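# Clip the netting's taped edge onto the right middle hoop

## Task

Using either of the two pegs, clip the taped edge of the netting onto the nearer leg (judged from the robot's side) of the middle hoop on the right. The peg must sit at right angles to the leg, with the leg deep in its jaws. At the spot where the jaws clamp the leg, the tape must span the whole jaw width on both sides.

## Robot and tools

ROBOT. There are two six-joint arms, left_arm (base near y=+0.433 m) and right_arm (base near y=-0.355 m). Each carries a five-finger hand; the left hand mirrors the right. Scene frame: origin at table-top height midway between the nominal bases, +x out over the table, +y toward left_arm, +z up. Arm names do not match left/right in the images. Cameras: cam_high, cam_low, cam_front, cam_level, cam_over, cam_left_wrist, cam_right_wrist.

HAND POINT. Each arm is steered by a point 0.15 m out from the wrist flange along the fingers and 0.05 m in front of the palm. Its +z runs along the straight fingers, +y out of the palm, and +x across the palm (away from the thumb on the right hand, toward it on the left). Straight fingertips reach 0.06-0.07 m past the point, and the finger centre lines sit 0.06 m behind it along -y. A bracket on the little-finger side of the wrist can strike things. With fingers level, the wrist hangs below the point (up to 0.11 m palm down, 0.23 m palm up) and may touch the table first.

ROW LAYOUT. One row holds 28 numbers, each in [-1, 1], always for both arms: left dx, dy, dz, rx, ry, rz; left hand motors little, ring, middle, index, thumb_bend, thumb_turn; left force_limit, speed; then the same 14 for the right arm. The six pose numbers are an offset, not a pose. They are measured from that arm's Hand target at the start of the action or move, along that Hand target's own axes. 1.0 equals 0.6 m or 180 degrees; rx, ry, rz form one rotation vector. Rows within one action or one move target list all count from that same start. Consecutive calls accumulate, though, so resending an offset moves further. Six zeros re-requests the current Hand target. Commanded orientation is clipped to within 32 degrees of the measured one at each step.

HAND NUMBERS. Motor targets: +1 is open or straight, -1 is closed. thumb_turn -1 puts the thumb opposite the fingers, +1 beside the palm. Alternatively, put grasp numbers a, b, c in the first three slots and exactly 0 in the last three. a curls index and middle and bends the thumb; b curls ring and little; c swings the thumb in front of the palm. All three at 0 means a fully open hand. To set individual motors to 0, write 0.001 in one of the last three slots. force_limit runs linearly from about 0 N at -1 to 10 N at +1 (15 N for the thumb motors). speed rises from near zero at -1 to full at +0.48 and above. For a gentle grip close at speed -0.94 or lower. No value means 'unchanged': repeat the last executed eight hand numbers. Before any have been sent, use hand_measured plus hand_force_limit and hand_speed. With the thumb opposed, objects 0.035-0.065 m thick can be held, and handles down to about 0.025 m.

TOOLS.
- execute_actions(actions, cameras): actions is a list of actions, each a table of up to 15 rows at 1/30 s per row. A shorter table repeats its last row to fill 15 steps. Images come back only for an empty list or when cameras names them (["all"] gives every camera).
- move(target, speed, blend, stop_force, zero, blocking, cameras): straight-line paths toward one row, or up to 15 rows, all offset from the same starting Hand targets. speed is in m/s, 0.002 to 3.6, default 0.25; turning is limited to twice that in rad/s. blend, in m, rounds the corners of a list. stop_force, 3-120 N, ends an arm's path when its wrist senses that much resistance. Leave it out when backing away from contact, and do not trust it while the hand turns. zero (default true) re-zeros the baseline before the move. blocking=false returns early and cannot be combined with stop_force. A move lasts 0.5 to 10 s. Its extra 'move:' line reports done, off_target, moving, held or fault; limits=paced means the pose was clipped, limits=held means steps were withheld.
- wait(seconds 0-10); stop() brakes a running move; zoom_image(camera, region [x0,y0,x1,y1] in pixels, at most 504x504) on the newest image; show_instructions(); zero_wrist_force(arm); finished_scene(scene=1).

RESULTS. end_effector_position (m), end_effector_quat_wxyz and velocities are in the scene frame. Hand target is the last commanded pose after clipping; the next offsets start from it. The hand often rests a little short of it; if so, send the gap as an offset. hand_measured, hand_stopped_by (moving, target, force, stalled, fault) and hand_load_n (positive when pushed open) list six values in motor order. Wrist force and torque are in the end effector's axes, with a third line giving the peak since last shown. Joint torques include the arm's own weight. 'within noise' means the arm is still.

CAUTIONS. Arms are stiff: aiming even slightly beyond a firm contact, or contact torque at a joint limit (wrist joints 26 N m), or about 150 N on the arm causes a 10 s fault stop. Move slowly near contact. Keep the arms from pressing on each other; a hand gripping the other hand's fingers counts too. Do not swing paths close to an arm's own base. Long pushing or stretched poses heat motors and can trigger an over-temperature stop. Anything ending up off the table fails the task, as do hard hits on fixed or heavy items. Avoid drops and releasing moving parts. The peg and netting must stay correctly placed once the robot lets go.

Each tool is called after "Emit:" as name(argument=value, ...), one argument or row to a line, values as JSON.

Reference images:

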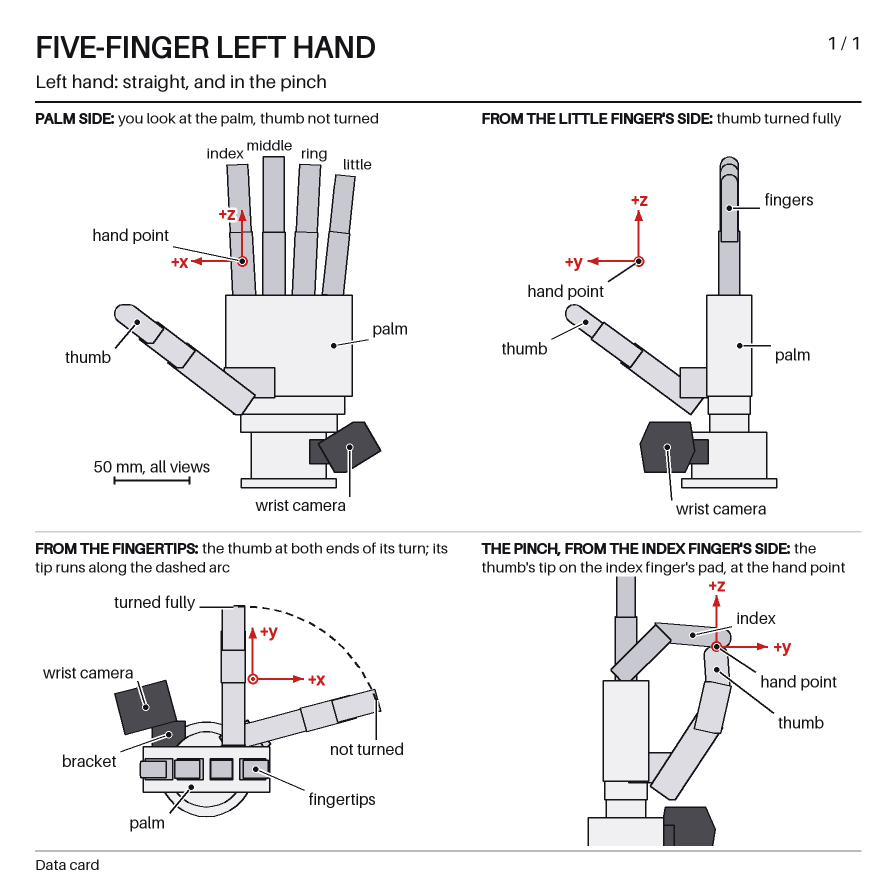

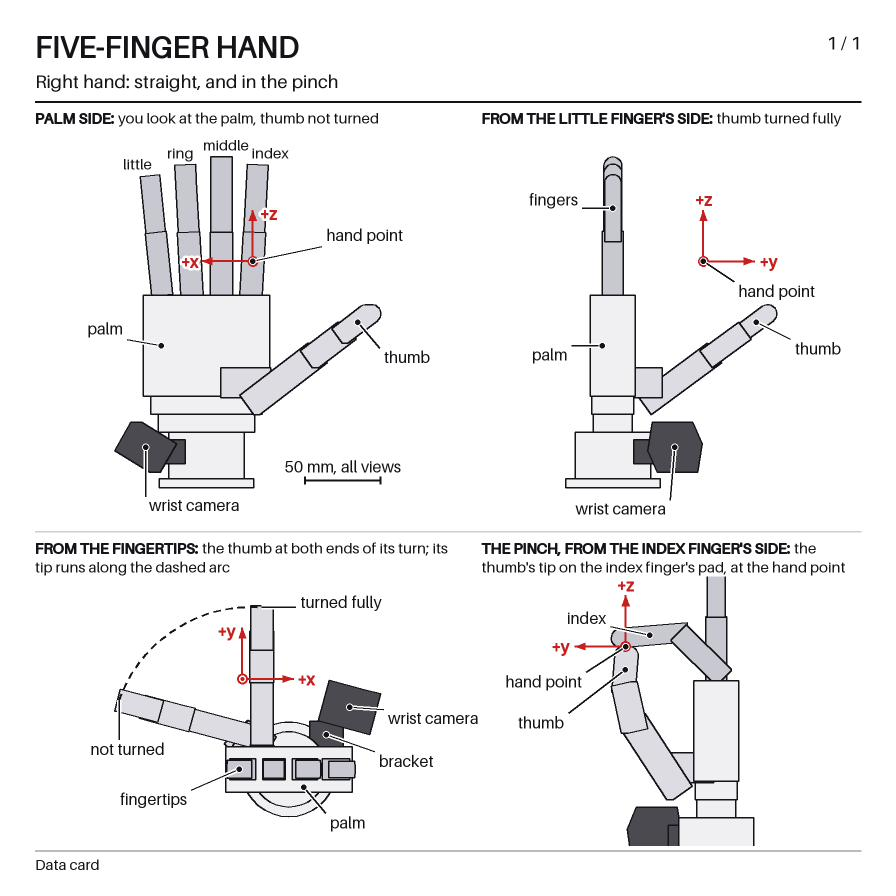

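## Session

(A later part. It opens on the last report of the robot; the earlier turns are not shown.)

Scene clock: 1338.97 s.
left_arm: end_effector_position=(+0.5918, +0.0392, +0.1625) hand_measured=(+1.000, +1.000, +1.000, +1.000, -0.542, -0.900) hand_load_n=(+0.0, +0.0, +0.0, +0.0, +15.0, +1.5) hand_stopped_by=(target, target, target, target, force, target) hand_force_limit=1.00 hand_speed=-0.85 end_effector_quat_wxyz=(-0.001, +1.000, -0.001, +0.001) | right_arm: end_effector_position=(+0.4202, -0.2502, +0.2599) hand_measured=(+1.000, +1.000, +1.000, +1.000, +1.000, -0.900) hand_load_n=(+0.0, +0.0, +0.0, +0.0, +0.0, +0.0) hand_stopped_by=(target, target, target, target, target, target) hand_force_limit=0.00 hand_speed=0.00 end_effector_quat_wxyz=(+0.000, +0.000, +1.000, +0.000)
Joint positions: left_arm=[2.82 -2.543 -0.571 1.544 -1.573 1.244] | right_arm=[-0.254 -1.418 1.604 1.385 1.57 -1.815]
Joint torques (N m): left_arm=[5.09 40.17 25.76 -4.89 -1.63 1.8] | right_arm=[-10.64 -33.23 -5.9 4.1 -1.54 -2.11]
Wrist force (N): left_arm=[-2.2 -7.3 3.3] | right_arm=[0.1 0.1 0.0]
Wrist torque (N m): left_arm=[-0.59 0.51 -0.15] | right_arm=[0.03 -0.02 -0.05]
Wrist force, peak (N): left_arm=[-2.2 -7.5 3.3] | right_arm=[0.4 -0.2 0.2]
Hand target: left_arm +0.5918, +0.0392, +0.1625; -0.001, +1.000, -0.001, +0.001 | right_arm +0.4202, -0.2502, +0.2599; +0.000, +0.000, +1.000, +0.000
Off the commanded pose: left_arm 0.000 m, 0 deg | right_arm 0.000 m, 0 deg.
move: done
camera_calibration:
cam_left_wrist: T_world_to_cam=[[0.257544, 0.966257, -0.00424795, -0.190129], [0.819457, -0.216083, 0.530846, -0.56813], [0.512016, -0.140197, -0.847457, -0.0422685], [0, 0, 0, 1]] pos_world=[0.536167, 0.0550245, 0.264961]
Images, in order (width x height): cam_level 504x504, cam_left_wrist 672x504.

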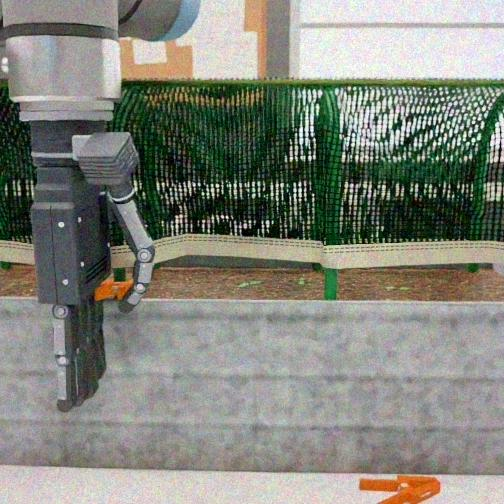

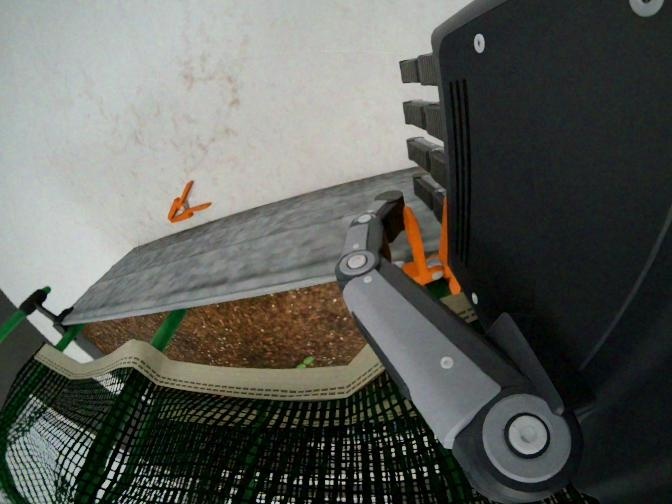

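Emit:
move(
  target=[
    [0,-0.0033,0,0,0,0, 1,1,1,1,-0.3,-0.9, 1,-0.85, 0,0,0,0,0,0, 1,1,1,1,1,-0.9, 0,0],
    [0,-0.0067,0,0,0,0, 1,1,1,1,-0.3,-0.9, 1,-0.85, 0,0,0,0,0,0, 1,1,1,1,1,-0.9, 0,0],
  ],
  speed=0.01,
  cameras=["cam_level","cam_left_wrist"],
)

Emit:
zoom_image(
  camera="cam_left_wrist",
  region=[370, 180, 490, 330],
)

Emit:
zoom_image(
  camera="cam_level",
  region=[78, 264, 130, 316],
)

Scene clock: 1349.97 s.
left_arm: end_effector_position=(+0.5918, +0.0432, +0.1625) hand_measured=(+1.000, +1.000, +1.000, +1.000, -0.300, -0.900) hand_load_n=(+0.0, +0.0, +0.0, +0.0, +0.0, +0.0) hand_stopped_by=(target, target, target, target, target, target) hand_force_limit=1.00 hand_speed=-0.85 end_effector_quat_wxyz=(-0.001, +1.000, -0.001, +0.001) | right_arm: end_effector_position=(+0.4202, -0.2502, +0.2599) hand_measured=(+1.000, +1.000, +1.000, +1.000, +1.000, -0.900) hand_load_n=(+0.0, +0.0, +0.0, +0.0, +0.0, +0.0) hand_stopped_by=(target, target, target, target, target, target) hand_force_limit=0.00 hand_speed=0.00 end_effector_quat_wxyz=(+0.000, +0.000, +1.000, +0.000)
Joint positions: left_arm=[2.826 -2.534 -0.587 1.552 -1.574 1.25] | right_arm=[-0.254 -1.418 1.604 1.385 1.57 -1.815]
Joint torques (N m): left_arm=[6.95 59.93 8.02 0.37 0.15 1.74] | right_arm=[-10.17 -33.99 -6.66 4.01 -1.6 -2.06]
Wrist force (N): left_arm=[-1.5 -3.6 3.3] | right_arm=[0.2 0.1 0.3]
Wrist torque (N m): left_arm=[-0.51 0.50 -0.02] | right_arm=[0.01 -0.05 -0.04]
Wrist force, peak (N): left_arm=[-1.1 -7.7 3.1] | right_arm=[0.0 -0.2 0.4]
Hand target: left_arm +0.5918, +0.0433, +0.1625; -0.001, +1.000, -0.001, +0.001 | right_arm +0.4202, -0.2502, +0.2599; +0.000, +0.000, +1.000, +0.000
Off the commanded pose: left_arm 0.000 m, 0 deg | right_arm 0.000 m, 0 deg.
move: done
camera_calibration:
cam_left_wrist: T_world_to_cam=[[0.257473, 0.966276, -0.00418026, -0.193878], [0.819475, -0.21606, 0.530828, -0.567346], [0.512024, -0.1401, -0.847469, -0.0416437], [0, 0, 0, 1]] pos_world=[0.536167, 0.058924, 0.265061]
Images, in order (width x height): cam_level 504x504, cam_left_wrist 672x504.

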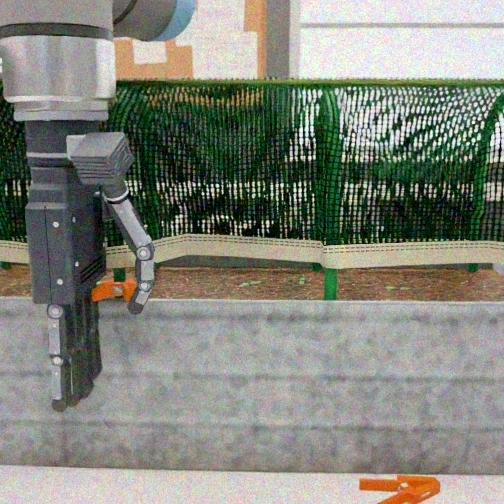

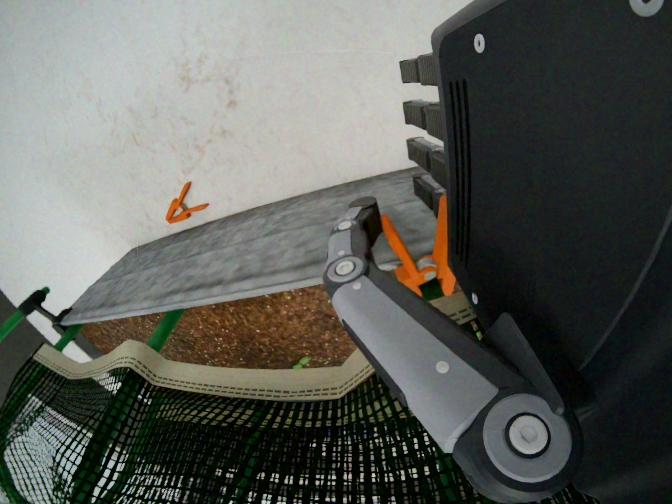

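Scaled by 3.360 from the camera's 672x504 image, which has a finer 960x720 frame.

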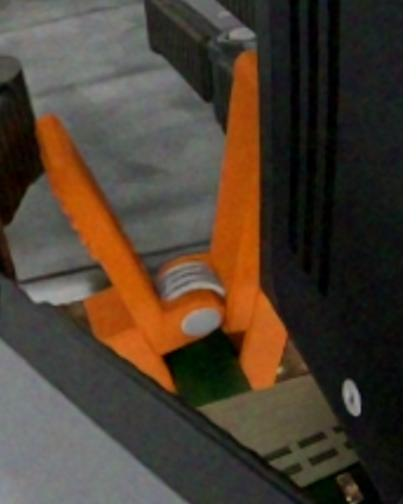

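Scaled by 9.692.

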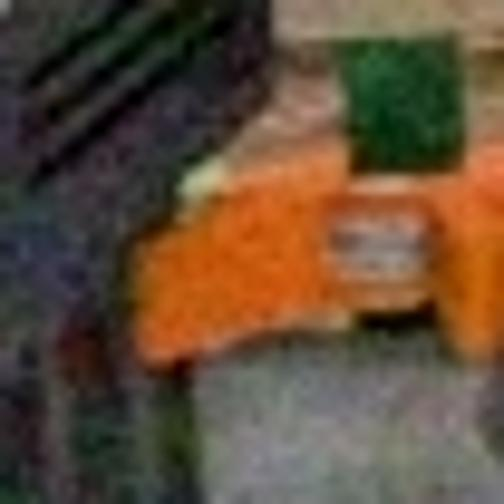

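Emit:
move(
  target=[
    [0,-0.0001,0,0,0,0, 1,1,1,1,0.8,-0.9, 1,0, 0,0,0,0,0,0, 1,1,1,1,1,-0.9, 0,0],
    [0,-0.01,0,0,0,0, 1,1,1,1,0.8,-0.9, 1,0, 0,0,0,0,0,0, 1,1,1,1,1,-0.9, 0,0],
    [-0.2,-0.01,0,0,0,0, 1,1,1,1,0.8,-0.9, 1,0, 0,0,0,0,0,0, 1,1,1,1,1,-0.9, 0,0],
    [-0.25,-0.15,-0.1,0,0,0, 1,1,1,1,0.8,-0.9, 1,0, 0,0,0,0,0,0, 1,1,1,1,1,-0.9, 0,0],
  ],
  speed=[0.02,0.03,0.12,0.2],
  blend=[0,0,0.01,0],
  cameras=["cam_level","cam_left_wrist"],
)

Emit:
zoom_image(
  camera="cam_level",
  region=[78, 254, 158, 324],
)

Scene clock: 1357.80 s.
left_arm: end_effector_position=(+0.4420, +0.1334, +0.2223) hand_measured=(+1.000, +1.000, +1.000, +1.000, +0.800, -0.900) hand_load_n=(+0.0, +0.0, +0.0, +0.0, +0.0, +0.0) hand_stopped_by=(target, target, target, target, target, target) hand_force_limit=1.00 hand_speed=0.00 end_effector_quat_wxyz=(-0.001, +1.000, -0.001, +0.001) | right_arm: end_effector_position=(+0.4202, -0.2502, +0.2599) hand_measured=(+1.000, +1.000, +1.000, +1.000, +1.000, -0.900) hand_load_n=(-0.5, +0.0, +0.0, +0.0, +0.0, +0.0) hand_stopped_by=(target, target, target, target, target, target) hand_force_limit=0.00 hand_speed=0.00 end_effector_quat_wxyz=(+0.000, +0.000, +1.000, +0.000)
Joint positions: left_arm=[2.907 -1.999 -1.339 1.768 -1.573 1.331] | right_arm=[-0.254 -1.418 1.604 1.385 1.57 -1.815]
Joint torques (N m): left_arm=[5.11 42.57 8.48 -5.09 2.6 1.68] | right_arm=[-10.17 -33.66 -6.93 3.92 -1.52 -2.08]
Wrist force (N): left_arm=[-1.6 -3.1 3.3] | right_arm=[0.0 -0.1 0.2]
Wrist torque (N m): left_arm=[-0.46 0.51 -0.04] | right_arm=[-0.02 -0.01 -0.06]
Wrist force, peak (N): left_arm=[-1.8 -3.7 3.4] | right_arm=[0.3 -0.4 0.0]
Hand target: left_arm +0.4420, +0.1335, +0.2224; -0.001, +1.000, -0.001, +0.001 | right_arm +0.4202, -0.2502, +0.2599; +0.000, +0.000, +1.000, +0.000
Off the commanded pose: left_arm 0.000 m, 0 deg | right_arm 0.000 m, 0 deg.
move: done
camera_calibration:
cam_left_wrist: T_world_to_cam=[[0.257487, 0.966273, -0.00420191, -0.242214], [0.819517, -0.216072, 0.530759, -0.456836], [0.51195, -0.140107, -0.847512, 0.0984162], [0, 0, 0, 1]] pos_world=[0.386368, 0.149124, 0.324861]
Images, in order (width x height): cam_level 504x504, cam_left_wrist 672x504.

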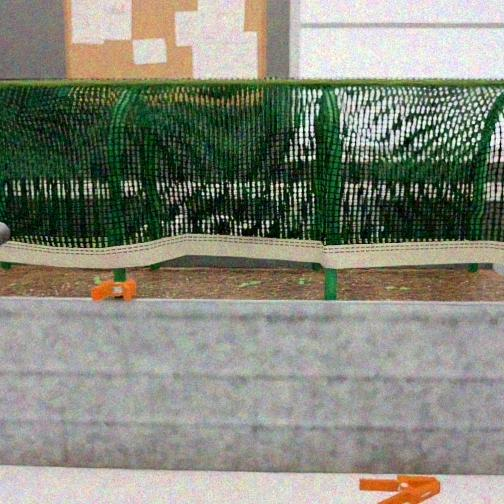

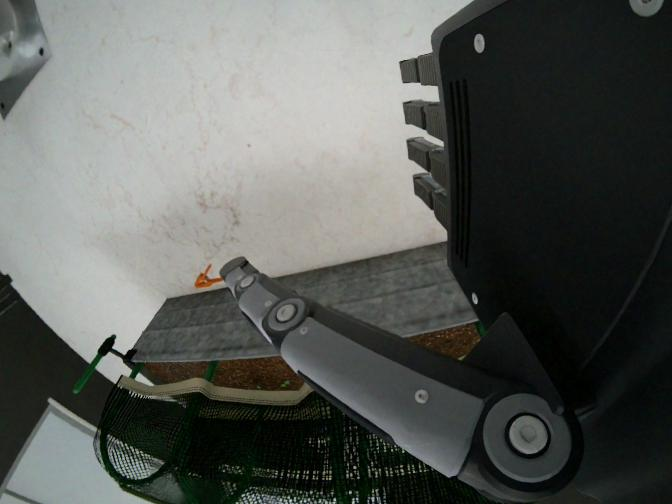

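Scaled by 6.300.

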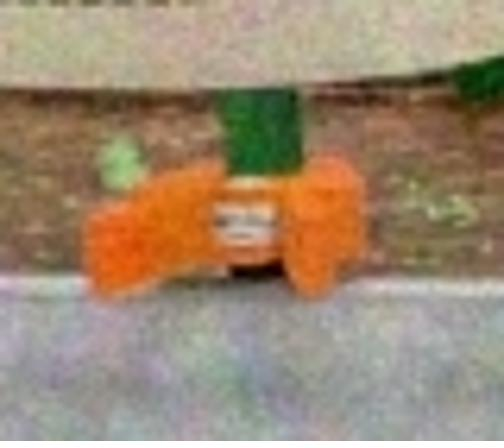

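Emit:
move(
  target=[
    [-0.067,-0.283,-0.083,0,0,0, 1,1,1,1,0.8,-0.9, 1,0, -0.05,0.25,0.05,0,-0.01,0, 1,1,1,1,1,-0.9, 0,0],
    [-0.067,-0.283,-0.083,0,0,0, 1,1,1,1,0.8,-0.9, 1,0, -0.133,0.592,0.1607,0,-0.0194,0, 1,1,1,1,1,-0.9, 0,0],
  ],
  speed=0.2,
  blend=[0.05,0],
  cameras=["cam_level","cam_right_wrist","cam_left_wrist"],
)

Emit:
zoom_image(
  camera="cam_right_wrist",
  region=[180, 240, 360, 400],
)

Scene clock: 1384.93 s.
left_arm: end_effector_position=(+0.4021, +0.3033, +0.2726) hand_measured=(+1.000, +1.000, +1.000, +1.000, +0.800, -0.900) hand_load_n=(+0.0, +0.0, +0.0, +0.0, +0.0, +0.0) hand_stopped_by=(target, target, target, target, target, target) hand_force_limit=1.00 hand_speed=0.00 end_effector_quat_wxyz=(-0.001, +1.000, -0.001, +0.001) | right_arm: end_effector_position=(+0.4996, +0.1051, +0.1637) hand_measured=(+1.000, +1.000, +1.000, +1.000, +1.000, -0.900) hand_load_n=(+0.0, +0.0, +0.0, +0.0, +0.0, +0.0) hand_stopped_by=(target, target, target, target, target, target) hand_force_limit=0.00 hand_speed=0.00 end_effector_quat_wxyz=(+0.030, +0.000, +1.000, +0.000)
Joint positions: left_arm=[3.321 -1.737 -1.554 1.723 -1.573 1.745] | right_arm=[0.505 -0.825 0.973 1.37 1.6 -1.058]
Joint torques (N m): left_arm=[6.82 33.88 6.83 -5.16 2.68 1.57] | right_arm=[14.74 -39.43 -27.77 3.96 2.42 2.29]
Wrist force (N): left_arm=[-1.6 -3.1 3.3] | right_arm=[-0.1 -0.4 0.1]
Wrist torque (N m): left_arm=[-0.41 0.51 0.02] | right_arm=[-0.03 0.00 -0.08]
Wrist force, peak (N): left_arm=[-1.8 -3.7 3.6] | right_arm=[-0.2 0.8 0.4]
Hand target: left_arm +0.4021, +0.3033, +0.2726; -0.001, +1.000, -0.001, +0.001 | right_arm +0.4997, +0.1051, +0.1637; +0.030, +0.000, +1.000, +0.000
Off the commanded pose: left_arm 0.000 m, 0 deg | right_arm 0.000 m, 0 deg.
move: done
camera_calibration:
cam_left_wrist: T_world_to_cam=[[0.257494, 0.966271, -0.00416671, -0.39601], [0.819469, -0.216085, 0.530828, -0.414054], [0.512024, -0.140099, -0.847469, 0.185163], [0, 0, 0, 1]] pos_world=[0.346467, 0.319124, 0.375061]
cam_right_wrist: T_world_to_cam=[[-0.215973, 0.975292, -0.0464856, 0.022582], [0.783698, 0.201549, 0.587534, -0.510299], [0.582386, 0.0904606, -0.807863, -0.0504434], [0, 0, 0, 1]] pos_world=[0.434175, 0.0853895, 0.260116]
Images, in order (width x height): cam_level 504x504, cam_left_wrist 672x504, cam_right_wrist 672x504.

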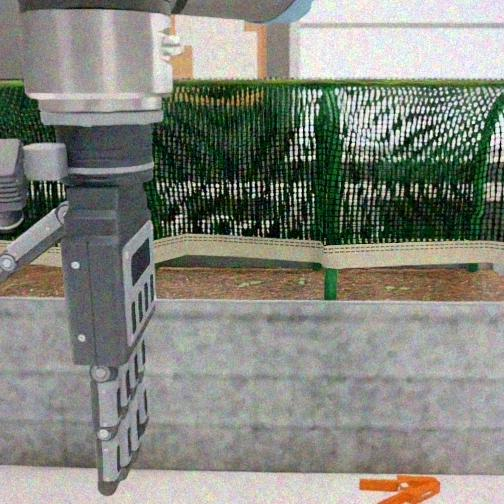

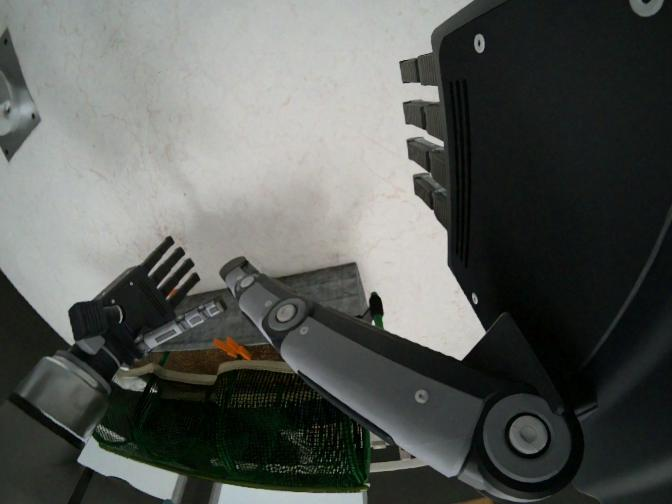

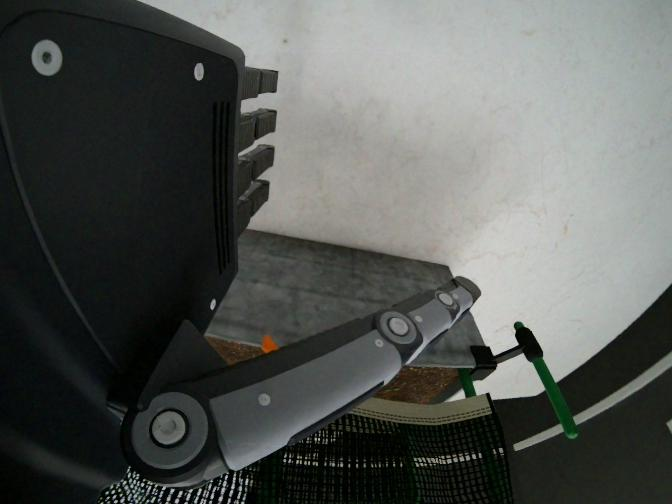

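Scaled by 2.800 from the camera's 672x504 image, which has a finer 960x720 frame.

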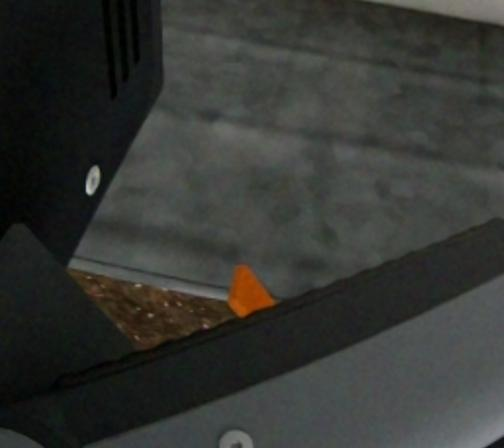

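Emit:
zoom_image(
  camera="cam_left_wrist",
  region=[160, 280, 300, 400],
)

Scaled by 3.600 from the camera's 672x504 image, which has a finer 960x720 frame.

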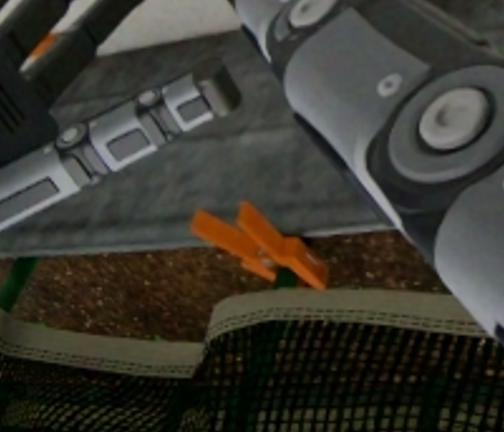

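Emit:
move(
  target=[0,0,0,0,0,0, 1,1,1,1,0.8,-0.9, 1,0, -0.075,0,0,0,0,0, 1,1,1,1,1,-0.9, 0,0],
  speed=0.1,
  cameras=["cam_level","cam_right_wrist","cam_left_wrist"],
)

Emit:
zoom_image(
  camera="cam_right_wrist",
  region=[200, 220, 360, 380],
)

Emit:
zoom_image(
  camera="cam_left_wrist",
  region=[160, 280, 300, 400],
)

Scene clock: 1397.30 s.
left_arm: end_effector_position=(+0.4021, +0.3033, +0.2726) hand_measured=(+1.000, +1.000, +1.000, +1.000, +0.800, -0.900) hand_load_n=(+0.0, +0.0, +0.0, +0.0, +0.0, +0.0) hand_stopped_by=(target, target, target, target, target, target) hand_force_limit=1.00 hand_speed=0.00 end_effector_quat_wxyz=(-0.001, +1.000, -0.001, +0.001) | right_arm: end_effector_position=(+0.5445, +0.1052, +0.1664) hand_measured=(+1.000, +1.000, +1.000, +1.000, +1.000, -0.900) hand_load_n=(-0.5, +0.0, -0.5, +0.0, +0.0, +0.0) hand_stopped_by=(target, target, target, target, target, target) hand_force_limit=0.00 hand_speed=0.00 end_effector_quat_wxyz=(+0.030, +0.000, +1.000, +0.000)
Joint positions: left_arm=[3.321 -1.737 -1.554 1.723 -1.573 1.745] | right_arm=[0.469 -0.72 0.778 1.458 1.598 -1.094]
Joint torques (N m): left_arm=[7.32 34.53 8.37 -5.07 2.55 1.65] | right_arm=[-13.56 -43.01 -28.4 3.78 2.35 -2.54]
Wrist force (N): left_arm=[-1.7 -3.0 3.5] | right_arm=[-0.3 -0.3 -0.1]
Wrist torque (N m): left_arm=[-0.42 0.53 0.01] | right_arm=[-0.01 0.04 0.00]
Wrist force, peak (N): left_arm=[-1.9 -3.1 3.7] | right_arm=[-0.7 -0.4 0.2]
Hand target: left_arm +0.4021, +0.3033, +0.2726; -0.001, +1.000, -0.001, +0.001 | right_arm +0.5446, +0.1052, +0.1664; +0.030, +0.000, +1.000, +0.000
Off the commanded pose: left_arm 0.000 m, 0 deg | right_arm 0.000 m, 0 deg.
move: done
camera_calibration:
cam_left_wrist: T_world_to_cam=[[0.257494, 0.966271, -0.00416671, -0.39601], [0.819469, -0.216085, 0.530828, -0.414054], [0.512024, -0.140099, -0.847469, 0.185163], [0, 0, 0, 1]] pos_world=[0.346467, 0.319124, 0.375061]
cam_right_wrist: T_world_to_cam=[[-0.215973, 0.975292, -0.0464856, 0.0323071], [0.783698, 0.201549, 0.587534, -0.547094], [0.582386, 0.0904606, -0.807863, -0.0744203], [0, 0, 0, 1]] pos_world=[0.479075, 0.0854895, 0.262816]
Images, in order (width x height): cam_level 504x504, cam_left_wrist 672x504, cam_right_wrist 672x504.

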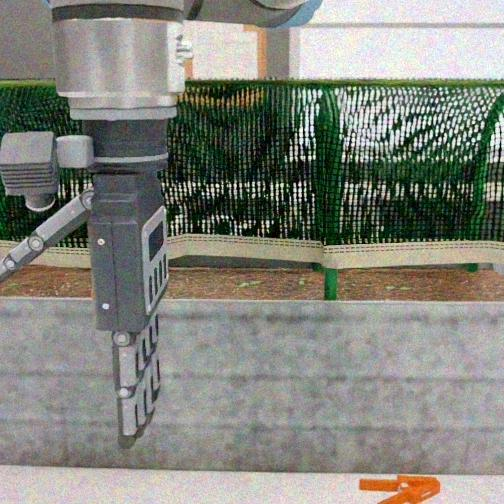

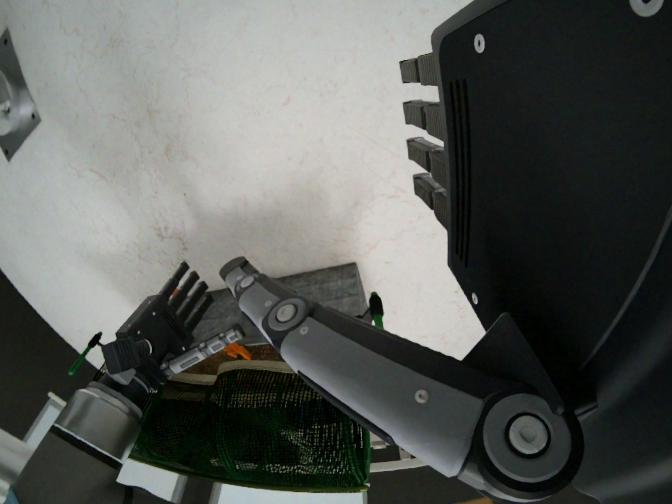

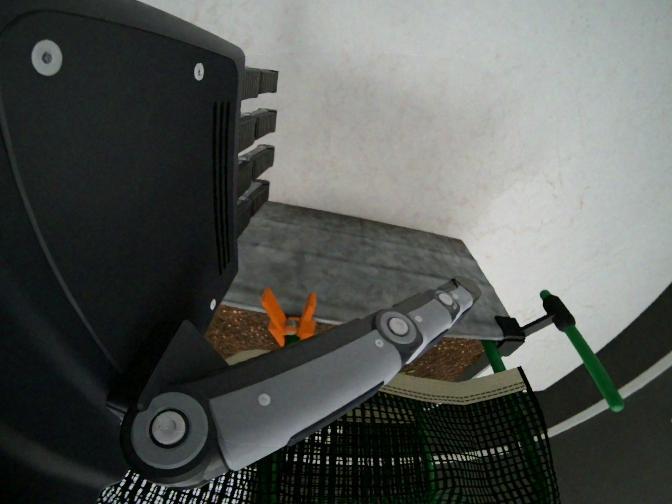

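Scaled by 3.150 from the camera's 672x504 image, which has a finer 960x720 frame.

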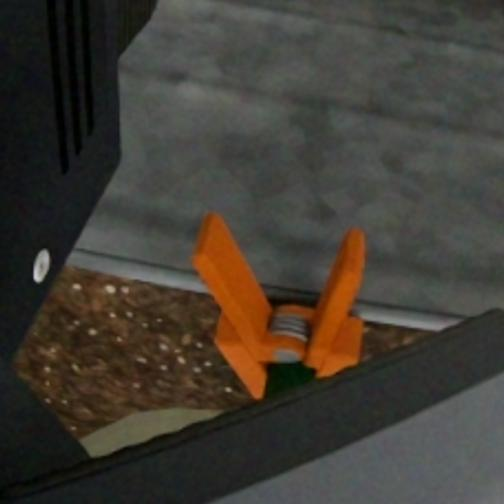

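Scaled by 3.600 from the camera's 672x504 image, which has a finer 960x720 frame.

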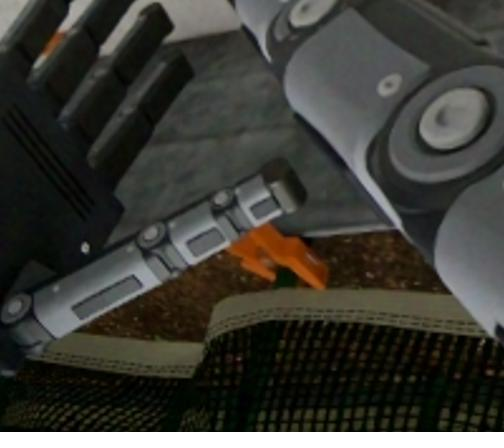

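Emit:
move(
  target=[0,0,0,0,0,0, 1,1,1,1,0.8,-0.9, 1,0, -0.0233,0.0047,0.0098,-0.002,-0.0083,-0.0333, 1,1,1,1,1,-0.9, 0,0],
  speed=0.06,
  cameras=["cam_right_wrist","cam_left_wrist"],
)

Emit:
zoom_image(
  camera="cam_right_wrist",
  region=[200, 220, 360, 380],
)

Scene clock: 1439.47 s.
left_arm: end_effector_position=(+0.4021, +0.3033, +0.2726) hand_measured=(+1.000, +1.000, +1.000, +1.000, +0.800, -0.900) hand_load_n=(+0.0, +0.0, +0.0, +0.5, +0.0, +0.0) hand_stopped_by=(target, target, target, target, target, target) hand_force_limit=1.00 hand_speed=0.00 end_effector_quat_wxyz=(-0.001, +1.000, -0.001, +0.001) | right_arm: end_effector_position=(+0.5589, +0.1080, +0.1614) hand_measured=(+1.000, +1.000, +1.000, +1.000, +1.000, -0.900) hand_load_n=(+0.0, +0.0, +0.0, +0.0, +0.0, +0.0) hand_stopped_by=(target, target, target, target, target, target) hand_force_limit=0.00 hand_speed=0.00 end_effector_quat_wxyz=(+0.043, -0.053, +0.998, +0.002)
Joint positions: left_arm=[3.321 -1.737 -1.554 1.723 -1.573 1.745] | right_arm=[0.455 -0.685 0.723 1.451 1.602 -1.212]
Joint torques (N m): left_arm=[7.71 34.28 7.8 -5.03 2.42 1.62] | right_arm=[-13.74 -44.47 -27.3 3.1 2.39 -2.3]
Wrist force (N): left_arm=[-1.8 -3.1 3.4] | right_arm=[-0.1 -0.1 0.1]
Wrist torque (N m): left_arm=[-0.43 0.53 0.01] | right_arm=[0.01 0.00 0.02]
Wrist force, peak (N): left_arm=[-1.8 -3.3 3.8] | right_arm=[-0.6 0.1 0.1]
Hand target: left_arm +0.4021, +0.3033, +0.2726; -0.001, +1.000, -0.001, +0.001 | right_arm +0.5589, +0.1080, +0.1614; +0.043, -0.053, +0.998, +0.002
Off the commanded pose: left_arm 0.000 m, 0 deg | right_arm 0.000 m, 0 deg.
move: done
camera_calibration:
cam_left_wrist: T_world_to_cam=[[0.257494, 0.966271, -0.00416671, -0.39601], [0.819469, -0.216085, 0.530828, -0.414054], [0.512024, -0.140099, -0.847469, 0.185163], [0, 0, 0, 1]] pos_world=[0.346467, 0.319124, 0.375061]
cam_right_wrist: T_world_to_cam=[[-0.315227, 0.947507, -0.053502, 0.0919696], [0.742741, 0.281411, 0.607572, -0.544899], [0.590735, 0.151785, -0.792461, -0.100784], [0, 0, 0, 1]] pos_world=[0.493246, 0.081496, 0.256118]
Images, in order (width x height): cam_left_wrist 672x504, cam_right_wrist 672x504.

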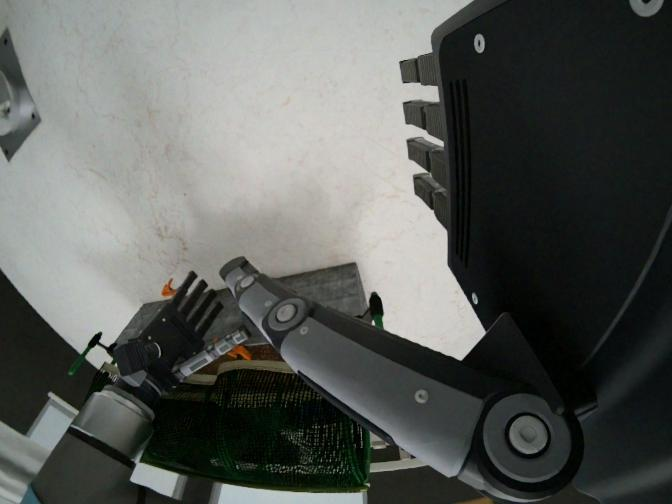

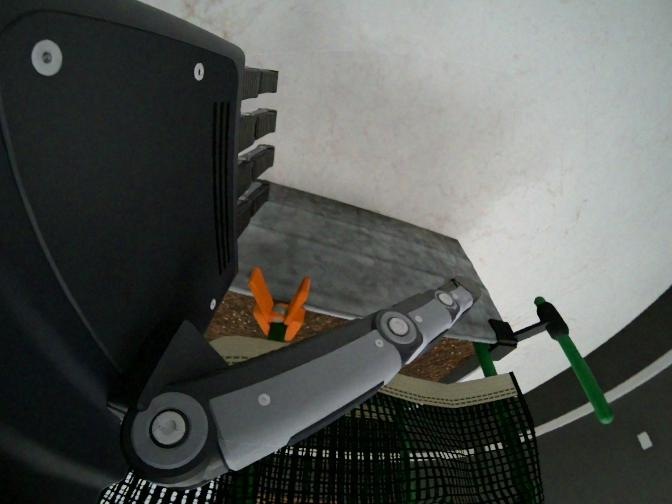

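Scaled by 3.150 from the camera's 672x504 image, which has a finer 960x720 frame.

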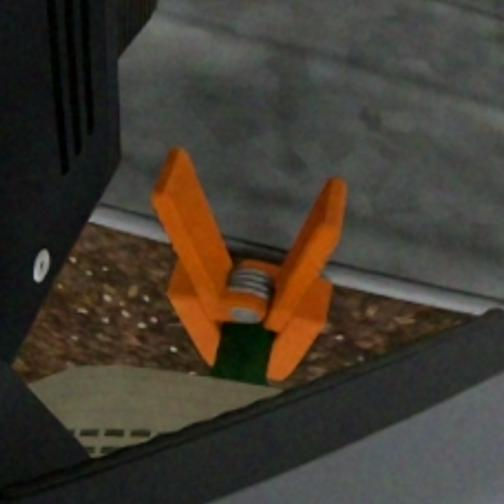

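Emit:
move(
  target=[
    [0.08,-0.08,-0.08,0.4206,0.4981,0.4912, 1,1,1,1,0.8,-0.9, 1,0, 0,0,0,0,0,0, 1,1,1,1,1,-0.9, 0,0],
    [0.208,0.042,0.081,0.4206,0.4981,0.4912, 1,1,1,1,0.8,-0.9, 1,0, 0,0,0,0,0,0, 1,1,1,1,1,-0.9, 0,0],
  ],
  speed=[0.4,0.15],
  cameras=["cam_right_wrist","cam_left_wrist","cam_level"],
)

Emit:
zoom_image(
  camera="cam_left_wrist",
  region=[250, 180, 450, 340],
)

Scene clock: 1485.80 s.
left_arm: end_effector_position=(+0.5269, +0.2779, +0.2241) hand_measured=(+1.000, +1.000, +1.000, +1.000, +0.800, -0.900) hand_load_n=(+0.0, +0.0, +0.0, +0.0, +0.5, +0.0) hand_stopped_by=(target, target, target, target, target, target) hand_force_limit=1.00 hand_speed=0.00 end_effector_quat_wxyz=(+0.494, -0.283, +0.578, -0.585) | right_arm: end_effector_position=(+0.5589, +0.1080, +0.1614) hand_measured=(+1.000, +1.000, +1.000, +1.000, +1.000, -0.900) hand_load_n=(+0.0, +0.0, -0.5, +0.0, +0.0, +0.0) hand_stopped_by=(target, target, target, target, target, target) hand_force_limit=0.00 hand_speed=0.00 end_effector_quat_wxyz=(+0.043, -0.053, +0.998, +0.002)
Joint positions: left_arm=[3.479 -1.431 -2.371 4.036 -0.841 3.229] | right_arm=[0.455 -0.684 0.723 1.451 1.602 -1.212]
Joint torques (N m): left_arm=[-7.18 -0.82 25.62 4.27 -2.7 1.62] | right_arm=[-13.47 -43.94 -27.1 3.85 1.45 -2.41]
Wrist force (N): left_arm=[0.4 0.2 -0.6] | right_arm=[-0.3 0.0 0.0]
Wrist torque (N m): left_arm=[0.04 -0.11 -0.10] | right_arm=[0.04 0.03 0.01]
Wrist force, peak (N): left_arm=[-1.6 -3.3 3.7] | right_arm=[-0.4 -0.5 0.2]
Hand target: left_arm +0.5270, +0.2779, +0.2241; +0.494, -0.283, +0.578, -0.585 | right_arm +0.5589, +0.1080, +0.1614; +0.043, -0.053, +0.998, +0.002
Off the commanded pose: left_arm 0.000 m, 0 deg | right_arm 0.000 m, 0 deg.
move: done
camera_calibration:
cam_left_wrist: T_world_to_cam=[[-0.326672, -0.383276, 0.863936, 0.0845366], [-0.713454, -0.499526, -0.491382, 0.619522], [0.619894, -0.776899, -0.110269, 0.0316734], [0, 0, 0, 1]] pos_world=[0.449982, 0.366475, 0.23488]
cam_right_wrist: T_world_to_cam=[[-0.31552, 0.947405, -0.0535748, 0.0921726], [0.742712, 0.281702, 0.607473, -0.544958], [0.590615, 0.151879, -0.792532, -0.100774], [0, 0, 0, 1]] pos_world=[0.493348, 0.0814963, 0.256119]
Images, in order (width x height): cam_level 504x504, cam_left_wrist 672x504, cam_right_wrist 672x504.

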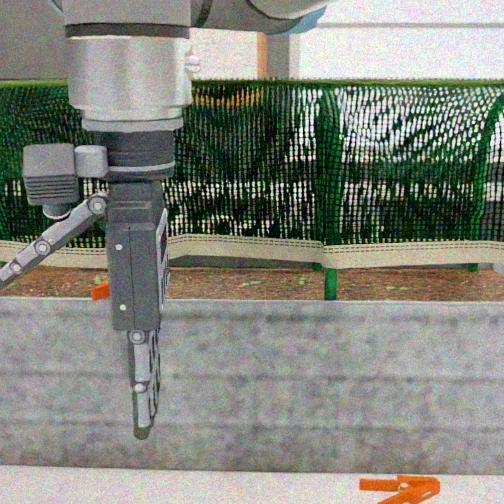

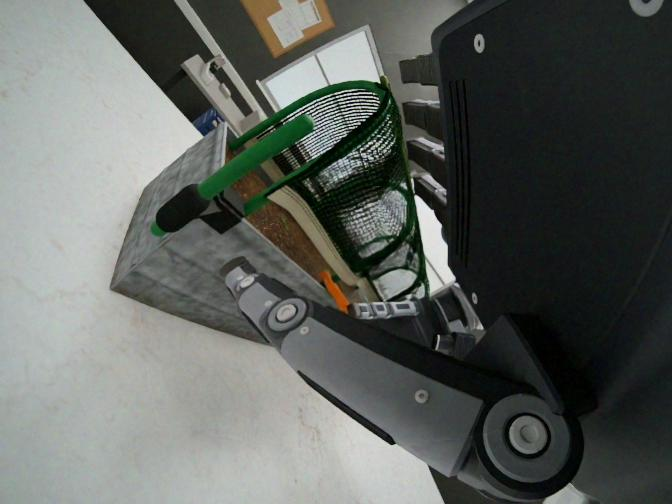

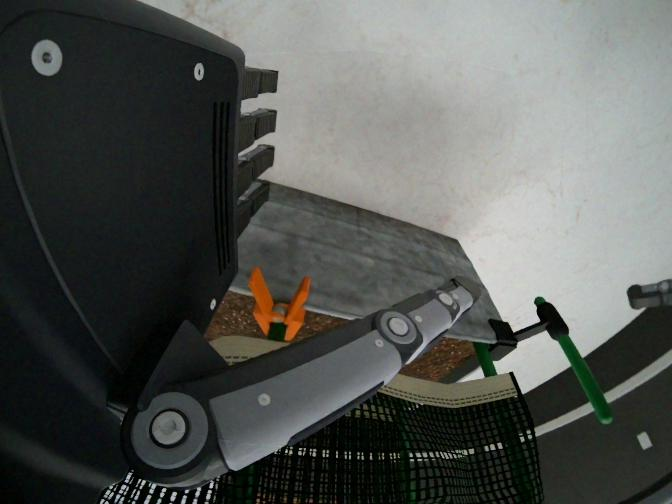

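Scaled by 2.520 from the camera's 672x504 image, which has a finer 960x720 frame.

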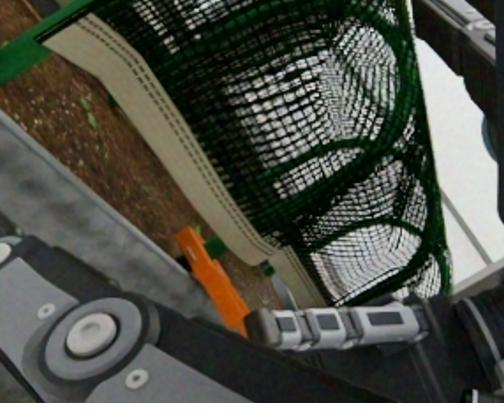

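Emit:
zoom_image(
  camera="cam_left_wrist",
  region=[300, 250, 380, 330],
)

Scaled by 6.300 from the camera's 672x504 image, which has a finer 960x720 frame.

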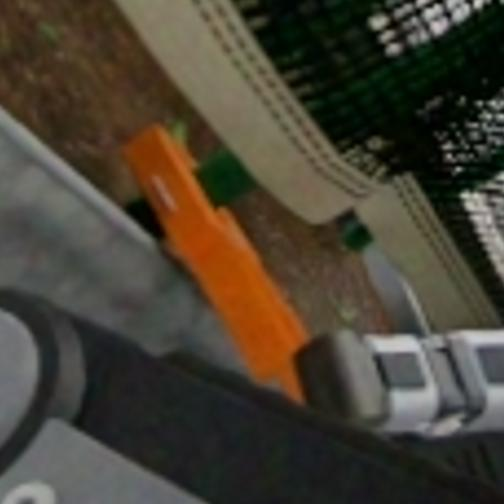

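Emit:
move(
  target=[
    [0,0,0,0,0,0, 1,1,1,1,0.8,-0.9, 1,0, -0.0151,0,-0.1727,0,0,0, 1,1,1,1,1,-0.9, 0,0],
    [0,0,0,0,0,0, 1,1,1,1,0.8,-0.9, 1,0, -0.036,0.0226,-0.1708,0,0,0, 1,1,1,1,1,-0.9, 0,0],
  ],
  speed=[0.1,0.05],
  cameras=["cam_right_wrist","cam_left_wrist","cam_level"],
)

Emit:
zoom_image(
  camera="cam_left_wrist",
  region=[290, 240, 390, 340],
)

Emit:
zoom_image(
  camera="cam_level",
  region=[60, 240, 160, 340],
)

Scene clock: 1544.80 s.
left_arm: end_effector_position=(+0.5270, +0.2779, +0.2241) hand_measured=(+1.000, +1.000, +1.000, +1.000, +0.800, -0.900) hand_load_n=(+0.0, +0.0, +0.0, +0.0, +0.0, +0.0) hand_stopped_by=(target, target, target, target, target, target) hand_force_limit=1.00 hand_speed=0.00 end_effector_quat_wxyz=(+0.494, -0.283, +0.578, -0.585) | right_arm: end_effector_position=(+0.5693, +0.1223, +0.2649) hand_measured=(+1.000, +1.000, +1.000, +1.000, +1.000, -0.900) hand_load_n=(+0.0, +0.0, +0.0, +0.0, +0.0, +0.0) hand_stopped_by=(target, target, target, target, target, target) hand_force_limit=0.00 hand_speed=0.00 end_effector_quat_wxyz=(+0.049, -0.052, +0.997, +0.007)
Joint positions: left_arm=[3.479 -1.431 -2.371 4.036 -0.841 3.23] | right_arm=[0.467 -0.47 0.035 1.91 1.599 -1.199]
Joint torques (N m): left_arm=[-6.7 0.48 24.38 4.02 -2.73 1.66] | right_arm=[14.52 -47.72 -24.97 4.04 -1.85 2.3]
Wrist force (N): left_arm=[0.5 0.1 -0.7] | right_arm=[-0.1 0.1 0.0]
Wrist torque (N m): left_arm=[0.02 -0.13 -0.08] | right_arm=[0.04 0.00 -0.06]
Wrist force, peak (N): left_arm=[0.6 0.1 -0.9] | right_arm=[0.1 -0.2 0.7]
Hand target: left_arm +0.5270, +0.2779, +0.2241; +0.494, -0.283, +0.578, -0.585 | right_arm +0.5700, +0.1229, +0.2653; +0.043, -0.053, +0.998, +0.002
Off the commanded pose: left_arm 0.000 m, 0 deg | right_arm 0.001 m, 1 deg.
elbow stopped short (right arm): the move would have taken joint 3 (elbow) straighter than the controller allows.
move: done
camera_calibration:
cam_left_wrist: T_world_to_cam=[[-0.326767, -0.383322, 0.863879, 0.0846907], [-0.71331, -0.499613, -0.491503, 0.619488], [0.62001, -0.776821, -0.110171, 0.031418], [0, 0, 0, 1]] pos_world=[0.450082, 0.366375, 0.234779]
cam_right_wrist: T_world_to_cam=[[-0.313712, 0.948333, -0.0474172, 0.0846496], [0.736542, 0.274559, 0.618161, -0.618072], [0.599241, 0.159, -0.78462, -0.0349232], [0, 0, 0, 1]] pos_world=[0.502719, 0.0949739, 0.35868]
Images, in order (width x height): cam_level 504x504, cam_left_wrist 672x504, cam_right_wrist 672x504.

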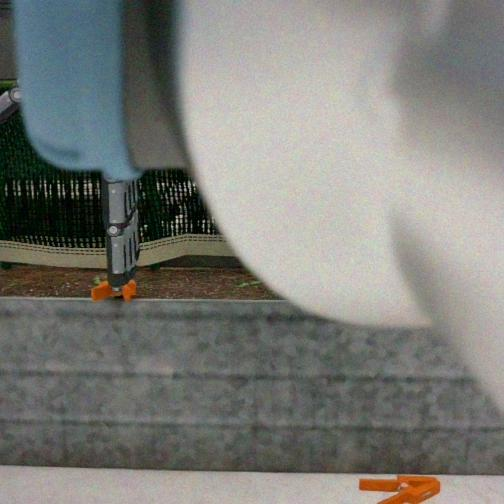

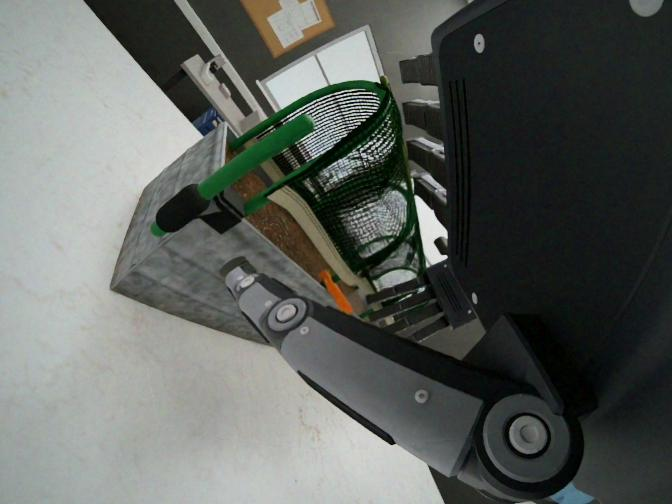

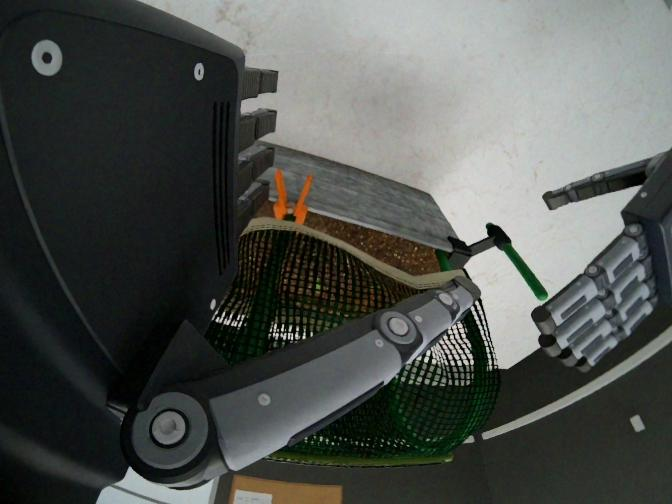

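Scaled by 5.040 from the camera's 672x504 image, which has a finer 960x720 frame.

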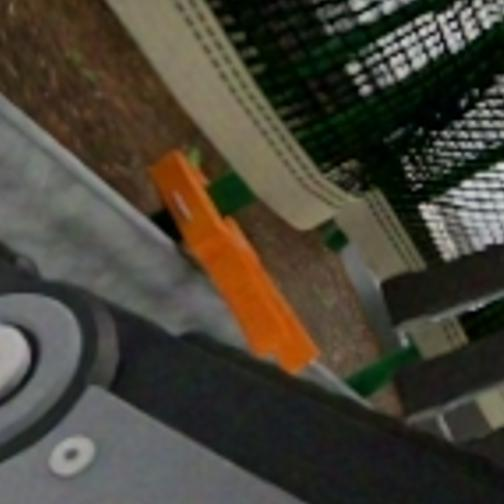

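Scaled by 5.040.

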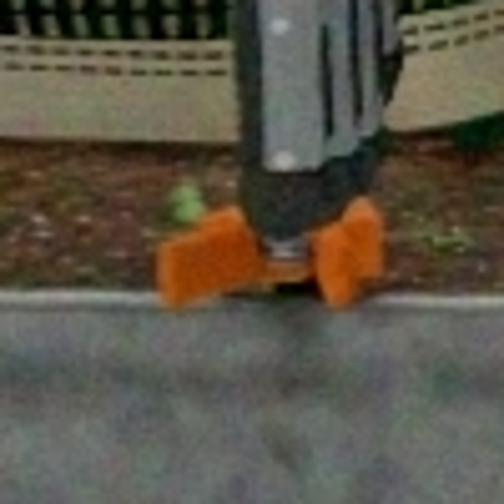

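Emit:
zoom_image(
  camera="cam_left_wrist",
  region=[310, 262, 360, 322],
)

Scaled by 8.400 from the camera's 672x504 image, which has a finer 960x720 frame.

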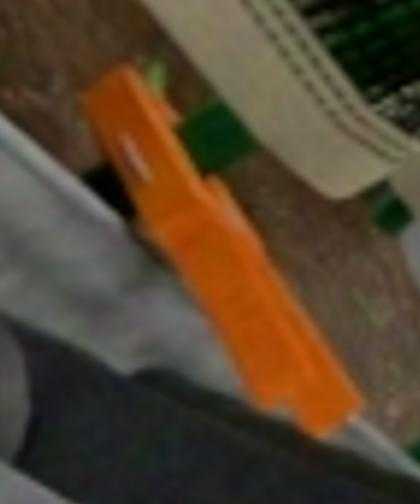

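Emit:
zoom_image(
  camera="cam_right_wrist",
  region=[220, 130, 340, 250],
)

Scaled by 4.200 from the camera's 672x504 image, which has a finer 960x720 frame.

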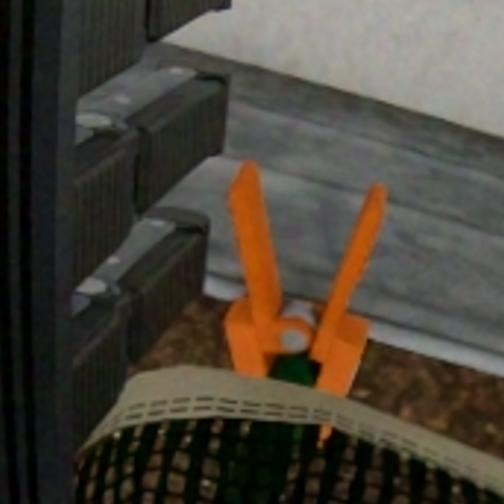

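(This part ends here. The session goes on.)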